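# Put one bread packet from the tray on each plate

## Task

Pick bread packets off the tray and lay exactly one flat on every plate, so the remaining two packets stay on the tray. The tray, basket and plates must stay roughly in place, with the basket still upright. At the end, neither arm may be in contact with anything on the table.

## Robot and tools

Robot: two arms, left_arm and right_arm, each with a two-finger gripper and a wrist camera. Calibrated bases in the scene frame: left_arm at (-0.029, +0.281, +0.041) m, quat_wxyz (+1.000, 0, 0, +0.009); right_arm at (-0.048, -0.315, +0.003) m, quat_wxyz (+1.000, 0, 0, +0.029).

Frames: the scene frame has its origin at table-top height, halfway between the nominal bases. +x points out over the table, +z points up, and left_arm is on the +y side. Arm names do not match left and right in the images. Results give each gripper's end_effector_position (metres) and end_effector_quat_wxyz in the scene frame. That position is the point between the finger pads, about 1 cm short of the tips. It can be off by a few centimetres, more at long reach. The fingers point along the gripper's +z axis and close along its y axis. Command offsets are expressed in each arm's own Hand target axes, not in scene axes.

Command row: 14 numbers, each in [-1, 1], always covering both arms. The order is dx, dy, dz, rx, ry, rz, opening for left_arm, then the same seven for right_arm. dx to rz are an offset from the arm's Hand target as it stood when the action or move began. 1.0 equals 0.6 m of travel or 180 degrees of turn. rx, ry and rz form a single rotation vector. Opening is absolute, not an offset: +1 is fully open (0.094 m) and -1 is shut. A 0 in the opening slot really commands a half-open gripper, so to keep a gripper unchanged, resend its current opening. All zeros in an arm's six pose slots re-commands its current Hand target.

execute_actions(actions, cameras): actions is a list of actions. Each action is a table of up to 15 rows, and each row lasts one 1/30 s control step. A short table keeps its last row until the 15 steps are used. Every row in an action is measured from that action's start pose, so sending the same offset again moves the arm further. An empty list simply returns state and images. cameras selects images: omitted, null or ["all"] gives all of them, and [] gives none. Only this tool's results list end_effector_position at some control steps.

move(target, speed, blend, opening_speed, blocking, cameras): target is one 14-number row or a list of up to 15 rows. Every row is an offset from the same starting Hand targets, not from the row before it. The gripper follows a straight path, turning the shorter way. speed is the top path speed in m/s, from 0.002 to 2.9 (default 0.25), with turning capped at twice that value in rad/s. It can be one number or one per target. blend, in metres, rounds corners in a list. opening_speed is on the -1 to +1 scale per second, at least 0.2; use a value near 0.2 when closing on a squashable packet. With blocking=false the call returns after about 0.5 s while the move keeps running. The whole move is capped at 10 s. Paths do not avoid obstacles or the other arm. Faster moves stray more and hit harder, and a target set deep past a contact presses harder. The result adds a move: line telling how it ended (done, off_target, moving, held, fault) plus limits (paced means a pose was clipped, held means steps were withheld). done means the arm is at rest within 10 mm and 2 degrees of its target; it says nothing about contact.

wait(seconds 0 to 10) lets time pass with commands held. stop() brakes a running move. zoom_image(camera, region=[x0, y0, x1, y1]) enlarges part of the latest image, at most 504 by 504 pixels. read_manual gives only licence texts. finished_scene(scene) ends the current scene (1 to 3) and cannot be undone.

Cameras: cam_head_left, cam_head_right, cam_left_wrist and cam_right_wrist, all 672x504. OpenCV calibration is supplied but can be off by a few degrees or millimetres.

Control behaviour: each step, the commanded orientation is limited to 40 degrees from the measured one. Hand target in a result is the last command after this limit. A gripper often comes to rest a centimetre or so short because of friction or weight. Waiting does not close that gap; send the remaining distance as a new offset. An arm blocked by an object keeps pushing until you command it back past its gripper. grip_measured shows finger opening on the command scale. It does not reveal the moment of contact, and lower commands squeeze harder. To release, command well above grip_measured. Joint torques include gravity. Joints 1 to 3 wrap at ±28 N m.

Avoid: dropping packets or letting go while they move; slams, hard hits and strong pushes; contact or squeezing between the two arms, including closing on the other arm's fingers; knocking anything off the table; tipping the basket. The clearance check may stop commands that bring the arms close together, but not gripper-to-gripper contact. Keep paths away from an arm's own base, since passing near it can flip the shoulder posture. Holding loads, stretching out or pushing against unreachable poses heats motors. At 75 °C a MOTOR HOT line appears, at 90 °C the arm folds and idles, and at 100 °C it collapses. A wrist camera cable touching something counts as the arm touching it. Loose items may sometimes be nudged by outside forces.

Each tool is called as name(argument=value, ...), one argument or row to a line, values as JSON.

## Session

execute_actions(
  actions=[],
)

Scene clock: 0.00 s.
left_arm: end_effector_position=(+0.3634, +0.1552, +0.2171) grip_measured=+1.000 end_effector_quat_wxyz=(+0.470, +0.005, +0.882, -0.043) | right_arm: end_effector_position=(+0.2843, -0.3139, +0.3095) grip_measured=+1.000 end_effector_quat_wxyz=(+0.608, +0.157, +0.772, -0.099)
Joint positions: left_arm=[-0.449 1.37 0.882 -0.127 -0.277 -0.276 0.094] | right_arm=[0.288 0.947 0.857 -0.225 0.684 0.243 0.094]
Joint velocities: within noise
Joint torques (N m): no reading
Heat: left arm: 28 °C; right arm: 28 °C.
Hand target: left_arm +0.3658, +0.1547, +0.2280; +0.481, +0.002, +0.875, -0.047 | right_arm +0.2826, -0.3149, +0.3108; +0.608, +0.158, +0.772, -0.101
Tool commands: left_gripper/opening=+1.0 right_gripper/opening=+1.0
camera_calibration:
cam_left_wrist: T_world_to_cam=[[-0.0219456, -0.997714, 0.0639125, 0.15096], [-0.855807, -0.0143005, -0.517098, 0.465566], [0.51683, -0.0660448, -0.853537, 0.0986697], [0, 0, 0, 1]] pos_world=[0.350753, 0.163789, 0.315313]
cam_right_wrist: T_world_to_cam=[[-0.348491, -0.936644, -0.0353994, -0.18225], [-0.584684, 0.246747, -0.772826, 0.519855], [0.732598, -0.248625, -0.633629, -0.00164973], [0, 0, 0, 1]] pos_world=[0.241647, -0.299386, 0.394261]

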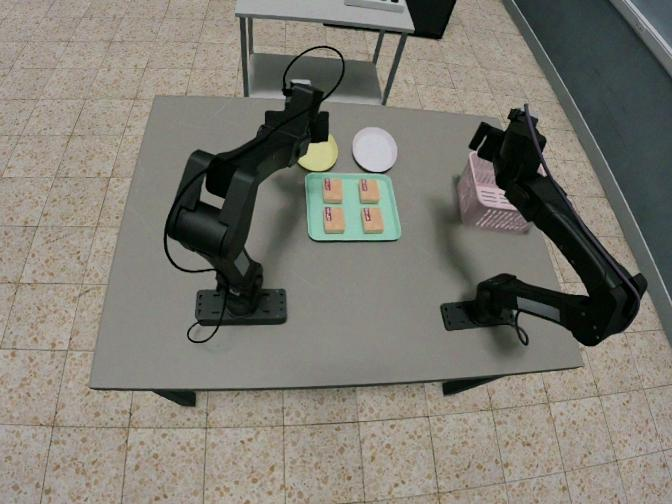

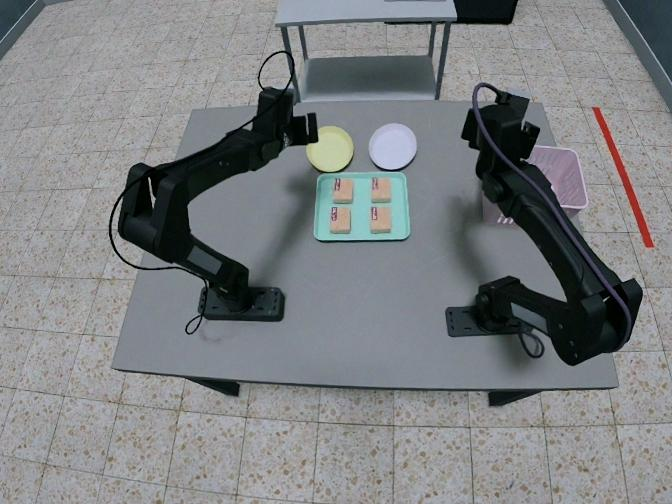

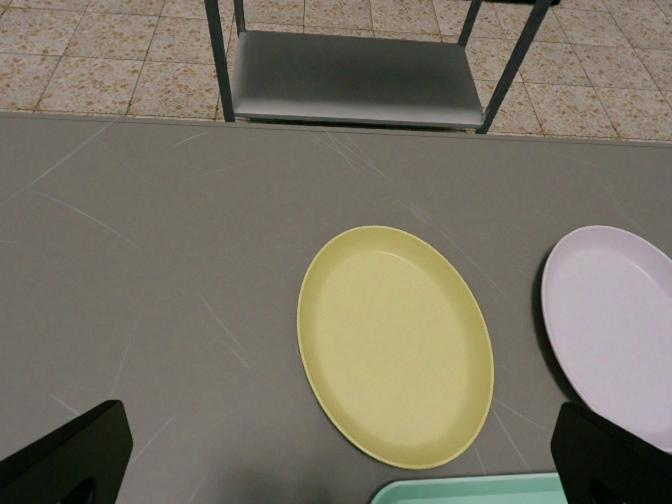

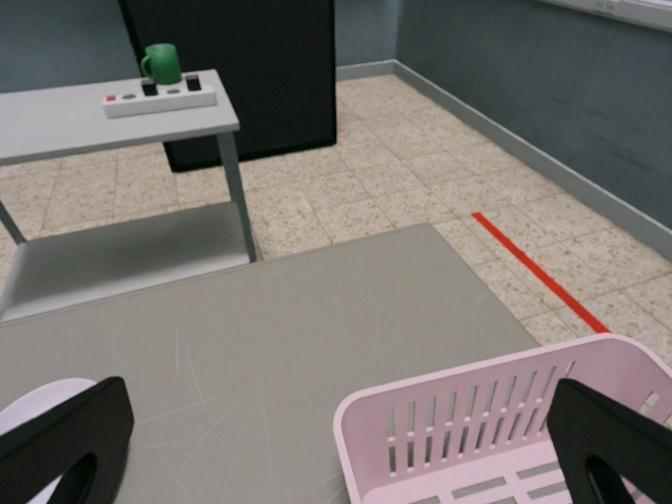

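move(
  target=[0.187,0.0175,0.0078,-0.0299,0.1809,0.0053,0.85,0.3787,0.408,-0.004,-0.0879,0.2824,-0.0877,0.85],
  speed=0.45,
  cameras=["cam_left_wrist","cam_right_wrist"],
)

Scene clock: 22.97 s.
left_arm: end_effector_position=(+0.3015, +0.1652, +0.1214) grip_measured=+0.852 end_effector_quat_wxyz=(+0.208, +0.004, +0.978, +0.008) | right_arm: end_effector_position=(+0.3209, -0.0609, +0.1045) grip_measured=+0.851 end_effector_quat_wxyz=(+0.224, -0.002, +0.975, +0.005)
Joint positions: left_arm=[-0.451 1.56 1.02 -0.652 -0.184 -0.39 0.087] | right_arm=[0.653 1.926 1.53 -0.816 0.28 0.656 0.087]
Joint velocities: within noise
Joint torques (N m): left_arm=[-0.1 -5.44 9.57 0.67 -0.08 -0.07] | right_arm=[0.16 -9.43 8.92 0.67 0.12 0.1]
Heat: left arm: 33 °C; right arm: 29 °C.
Hand target: left_arm +0.3100, +0.1601, +0.1302; +0.217, +0.000, +0.976, +0.000 | right_arm +0.3220, -0.0590, +0.0999; +0.216, +0.000, +0.976, +0.000
Off the commanded pose: left_arm 0.013 m, 1 deg | right_arm 0.005 m, 1 deg.
move: off_target (left_arm)
camera_calibration:
cam_left_wrist: T_world_to_cam=[[0.0146876, -0.999211, -0.0369133, 0.167137], [-0.999777, -0.015235, 0.0145943, 0.342304], [-0.0151451, 0.0366907, -0.999212, 0.210676], [0, 0, 0, 1]] pos_world=[0.342963, 0.16449, 0.211684]
cam_right_wrist: T_world_to_cam=[[0.0185524, -0.999626, -0.0201154, -0.0630502], [-0.999801, -0.0184015, -0.00766101, 0.357532], [0.00728798, 0.0202535, -0.999768, 0.192012], [0, 0, 0, 1]] pos_world=[0.357232, -0.0603364, 0.193438]
Images, in order (width x height): cam_left_wrist 672x504, cam_right_wrist 672x504.

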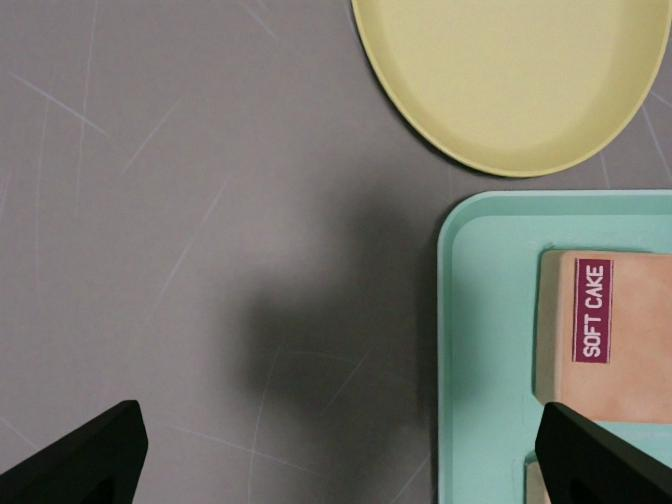

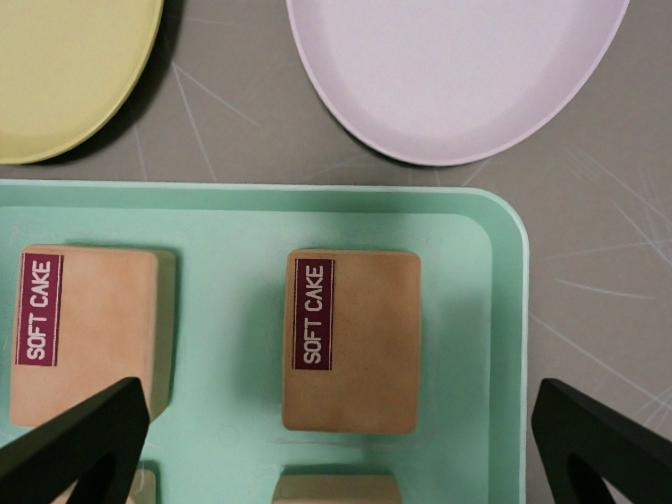

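move(
  target=[
    [0,0,0,0,0,0,0.85,0.064,-0.0067,0.143,0,0,0,0.85],
    [0,0,0,0,0,0,0.85,0.064,-0.0067,0.143,0,0,0,0.25],
    [0,0,0,0,0,0,0.85,0.0047,-0.0067,0.0162,0,0,0,0.25],
    [0.0212,-0.1777,0.0453,0,0,0,0.85,-0.2487,-0.0633,0.141,0,0,0,0.25],
  ],
  speed=[0.2,0.2,0.25,0.3],
  opening_speed=0.6,
  blend=[0,0,0.02,0],
  cameras=["cam_left_wrist","cam_right_wrist"],
)

Scene clock: 52.93 s.
left_arm: end_effector_position=(+0.2994, +0.0579, +0.0934) grip_measured=+0.852 end_effector_quat_wxyz=(+0.203, +0.007, +0.979, +0.001) | right_arm: end_effector_position=(+0.4934, -0.0996, +0.1026) grip_measured=+0.251 end_effector_quat_wxyz=(+0.232, +0.006, +0.973, +0.006)
Joint positions: left_arm=[-0.735 1.818 1.203 -0.64 -0.264 -0.659 0.087] | right_arm=[0.375 2.498 2.437 -1.077 0.182 0.404 0.059]
Joint velocities: left_arm=[within noise] | right_arm=[-0.007 0.002 0.002 -0.022 0.066 0.022 -0.005]
Joint torques (N m): left_arm=[0.1 -7.19 9.22 0.64 -0.31 -0.07] | right_arm=[0.36 -13.14 9.14 0.78 0.06 -0.02]
Heat: left arm: 34 °C; right arm: 31 °C.
Hand target: left_arm +0.3102, +0.0535, +0.1003; +0.217, +0.000, +0.976, +0.000 | right_arm +0.4930, -0.0967, +0.0864; +0.216, +0.000, +0.976, +0.000
Off the commanded pose: left_arm 0.013 m, 2 deg | right_arm 0.017 m, 2 deg.
move: off_target (left_arm, right_arm); target 2's new opening was sent with right_arm's hand 0.013 m and 1 deg from that target
camera_calibration:
cam_left_wrist: T_world_to_cam=[[0.00503365, -0.999642, -0.0262759, 0.0608102], [-0.999673, -0.00568942, 0.0249422, 0.337346], [-0.0250828, 0.0261418, -0.999344, 0.19023], [0, 0, 0, 1]] pos_world=[0.341701, 0.0577348, 0.183289]
cam_right_wrist: T_world_to_cam=[[0.00473543, -0.99969, -0.0244497, -0.097626], [-0.999725, -0.00417113, -0.0230798, 0.532263], [0.0229707, 0.0245522, -0.999435, 0.182144], [0, 0, 0, 1]] pos_world=[0.528395, -0.0998477, 0.191939]
Images, in order (width x height): cam_left_wrist 672x504, cam_right_wrist 672x504.

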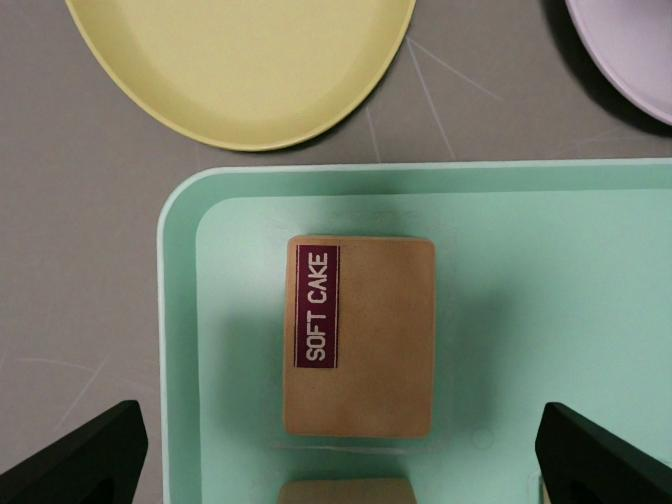

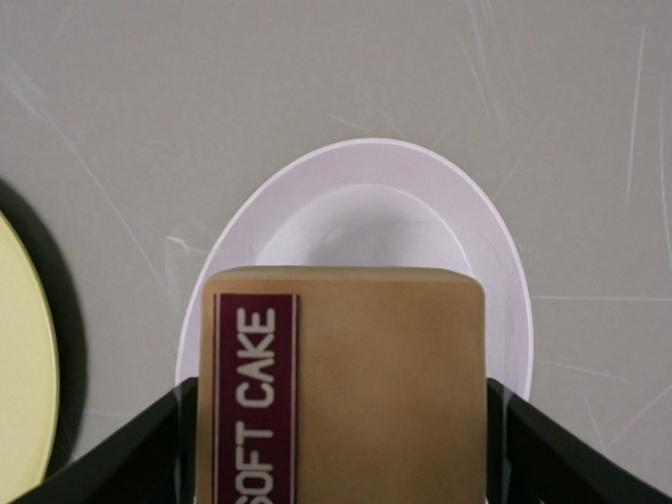

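move(
  target=[
    [0.062,-0.002,0.134,0,0,0,0.85,0.0812,-0.0088,0.1541,0,0,0,0.25],
    [0.062,-0.002,0.134,0,0,0,0.25,0.0812,-0.0088,0.1541,0,0,0,0.82],
  ],
  speed=0.12,
  opening_speed=0.6,
  cameras=["cam_left_wrist","cam_right_wrist"],
)

Scene clock: 74.73 s.
left_arm: end_effector_position=(+0.3106, +0.0486, +0.0173) grip_measured=+0.263 end_effector_quat_wxyz=(+0.215, +0.004, +0.977, -0.008) | right_arm: end_effector_position=(+0.5023, -0.0960, +0.0148) grip_measured=+0.819 end_effector_quat_wxyz=(+0.254, +0.003, +0.967, +0.014)
Joint positions: left_arm=[-0.735 1.994 1.089 -0.32 -0.266 -0.662 0.059] | right_arm=[0.375 2.494 2.058 -0.652 0.185 0.393 0.085]
Joint velocities: within noise
Joint torques (N m): left_arm=[-0.05 -8.16 4.51 0.82 -0.29 -0.06] | right_arm=[-0.1 -13.89 4.81 0.81 0.01 0.04]
Heat: left arm: 33 °C; right arm: 32 °C.
Hand target: left_arm +0.3104, +0.0524, +0.0115; +0.217, +0.000, +0.976, +0.000 | right_arm +0.4879, -0.1021, -0.0181; +0.216, +0.000, +0.976, +0.000
Off the commanded pose: left_arm 0.007 m, 1 deg | right_arm 0.036 m, 5 deg.
move: off_target (right_arm); target 2's new opening was sent with right_arm's hand 0.038 m and 5 deg from that target
camera_calibration:
cam_left_wrist: T_world_to_cam=[[0.00848907, -0.999944, -0.00633846, 0.0480155], [-0.999964, -0.00849485, 0.000885827, 0.351127], [-0.000939622, 0.00633071, -0.99998, 0.108192], [0, 0, 0, 1]] pos_world=[0.350808, 0.0503106, 0.108183]
cam_right_wrist: T_world_to_cam=[[0.01392, -0.999195, -0.0376217, -0.100641], [-0.997496, -0.0112674, -0.0698215, 0.538049], [0.0693414, 0.0384994, -0.99685, 0.0721836], [0, 0, 0, 1]] pos_world=[0.533098, -0.0972764, 0.105737]
Images, in order (width x height): cam_left_wrist 672x504, cam_right_wrist 672x504.

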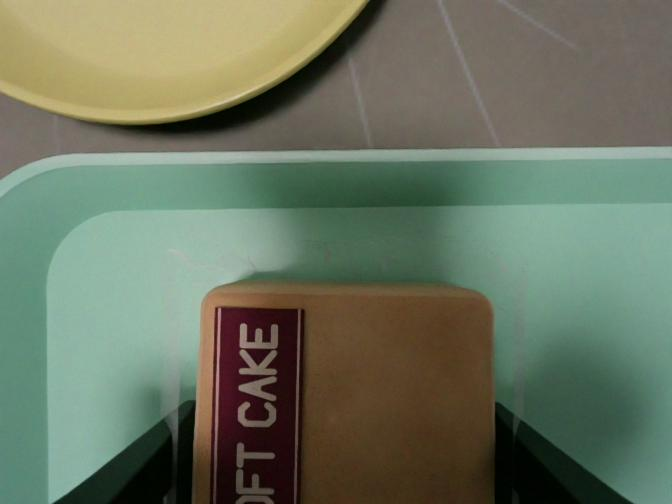

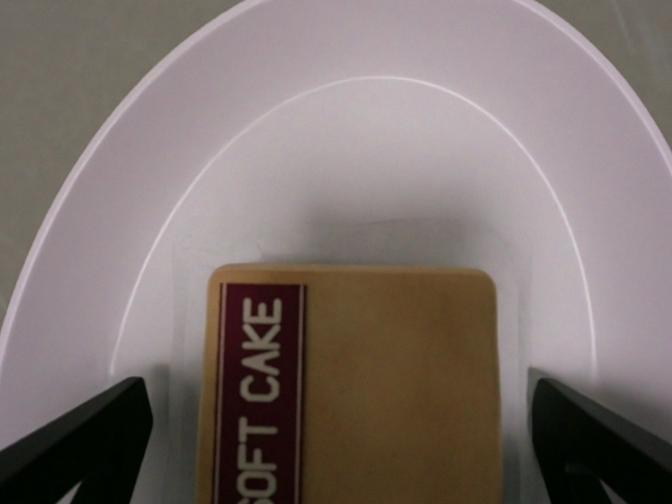

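move(
  target=[
    [-0.0599,0,-0.1284,0,0,0,0.25,-0.0816,0,-0.1274,0,0,0,0.82],
    [-0.306,0.0533,-0.0135,0,0,0,0.25,-0.0816,0,-0.1274,0,0,0,0.82],
  ],
  speed=[0.2,0.3],
  blend=[0.02,0],
  cameras=["cam_left_wrist","cam_right_wrist"],
)

Scene clock: 100.97 s.
left_arm: end_effector_position=(+0.4664, +0.0911, +0.0946) grip_measured=+0.252 end_effector_quat_wxyz=(+0.211, -0.006, +0.977, +0.005) | right_arm: end_effector_position=(+0.4992, -0.1001, +0.0886) grip_measured=+0.819 end_effector_quat_wxyz=(+0.233, +0.001, +0.973, +0.007)
Joint positions: left_arm=[-0.447 2.263 1.859 -0.78 -0.183 -0.405 0.059] | right_arm=[0.368 2.514 2.41 -1.029 0.176 0.389 0.085]
Joint velocities: within noise
Joint torques (N m): left_arm=[-0.47 -10.58 9.96 0.7 -0.07 0.08] | right_arm=[-0.38 -13.26 9.25 0.77 0.04 0]
Heat: left arm: 32 °C; right arm: 36 °C.
Hand target: left_arm +0.4733, +0.0845, +0.0967; +0.217, +0.000, +0.976, +0.000 | right_arm +0.5000, -0.1021, +0.0718; +0.216, +0.000, +0.976, +0.000
Off the commanded pose: left_arm 0.010 m, 1 deg | right_arm 0.017 m, 2 deg.
move: off_target (right_arm)
camera_calibration:
cam_left_wrist: T_world_to_cam=[[0.0320615, -0.999127, -0.0267798, 0.0805389], [-0.999447, -0.0322856, 0.00797877, 0.50845], [-0.00883641, 0.0265091, -0.99961, 0.187156], [0, 0, 0, 1]] pos_world=[0.50724, 0.0919229, 0.185183]
cam_right_wrist: T_world_to_cam=[[0.0138717, -0.999619, -0.0238785, -0.103061], [-0.999597, -0.0132724, -0.0250761, 0.536919], [0.0247496, 0.0242168, -0.9994, 0.167236], [0, 0, 0, 1]] pos_world=[0.533993, -0.0999456, 0.178139]
Images, in order (width x height): cam_left_wrist 672x504, cam_right_wrist 672x504.

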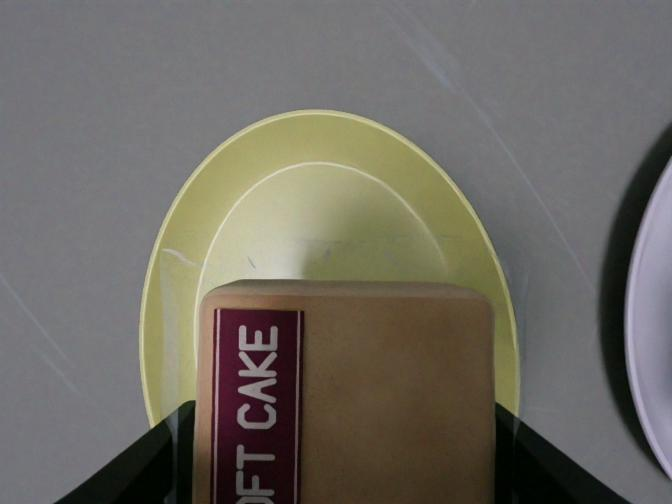

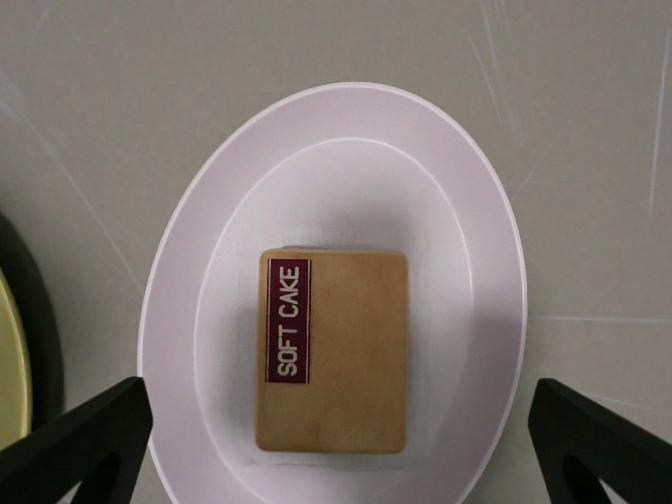

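move(
  target=[
    [0.0445,0.0108,0.1512,0,0,0,0.25,0,0,0,0,0,0,0.82],
    [0.0445,0.0108,0.1512,0,0,0,0.82,0,0,0,0,0,0,0.82],
    [-0.0225,0.0108,0.0082,0,0,0,0.82,0,0,0,0,0,0,0.82],
  ],
  speed=[0.1,0.1,0.15],
  opening_speed=0.6,
  cameras=["cam_left_wrist","cam_head_right"],
)

zoom_image(
  camera="cam_head_right",
  region=[290, 110, 440, 260],
)

Scene clock: 118.47 s.
left_arm: end_effector_position=(+0.4772, +0.0925, +0.0662) grip_measured=+0.818 end_effector_quat_wxyz=(+0.188, +0.003, +0.982, +0.013) | right_arm: end_effector_position=(+0.4990, -0.1001, +0.0885) grip_measured=+0.819 end_effector_quat_wxyz=(+0.232, +0.001, +0.973, +0.007)
Joint positions: left_arm=[-0.433 2.372 1.95 -0.809 -0.172 -0.38 0.085] | right_arm=[0.368 2.514 2.41 -1.03 0.176 0.389 0.085]
Joint velocities: within noise
Joint torques (N m): left_arm=[0.44 -16.38 8.88 0.59 -0.08 0.06] | right_arm=[-0.38 -13.24 9.26 0.77 0.04 0]
Heat: left arm: 33 °C; right arm: 33 °C.
Hand target: left_arm +0.4876, +0.0908, +0.0980; +0.217, +0.000, +0.976, +0.000 | right_arm +0.4999, -0.1021, +0.0718; +0.216, +0.000, +0.976, +0.000
Off the commanded pose: left_arm 0.033 m, 4 deg | right_arm 0.017 m, 2 deg.
move: off_target (left_arm, right_arm); target 2's new opening was sent with left_arm's hand 0.017 m and 1 deg from that target
camera_calibration:
cam_left_wrist: T_world_to_cam=[[0.0174785, -0.998704, -0.0477946, 0.089097], [-0.998312, -0.0200799, 0.0545018, 0.514734], [-0.0553909, 0.0467613, -0.997369, 0.178958], [0, 0, 0, 1]] pos_world=[0.52222, 0.0909491, 0.154692]
Images, in order (width x height): cam_head_right 672x504, cam_left_wrist 672x504.

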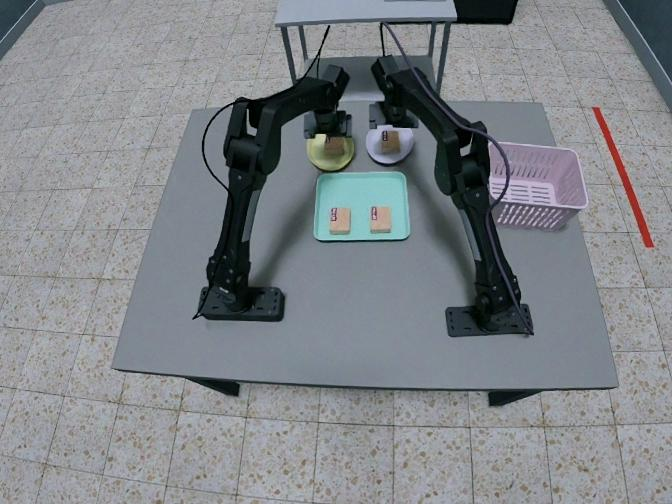

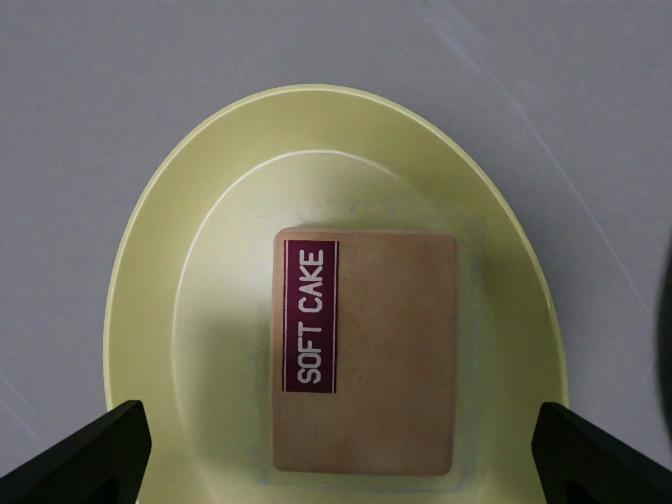

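Scaled by 3.360 from the camera's 672x504 image, which has a finer 960x720 frame.

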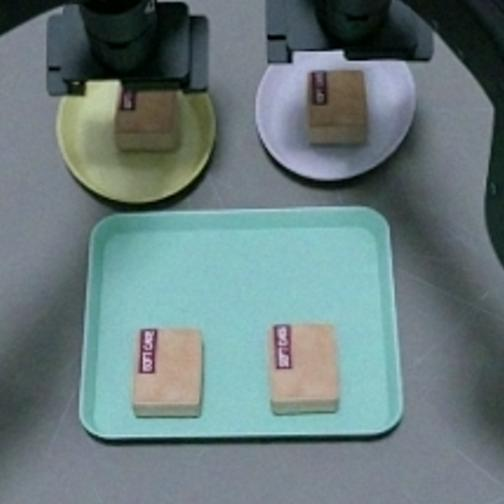

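finished_scene(
  scene=3,
)

The scene is finished: the task was done.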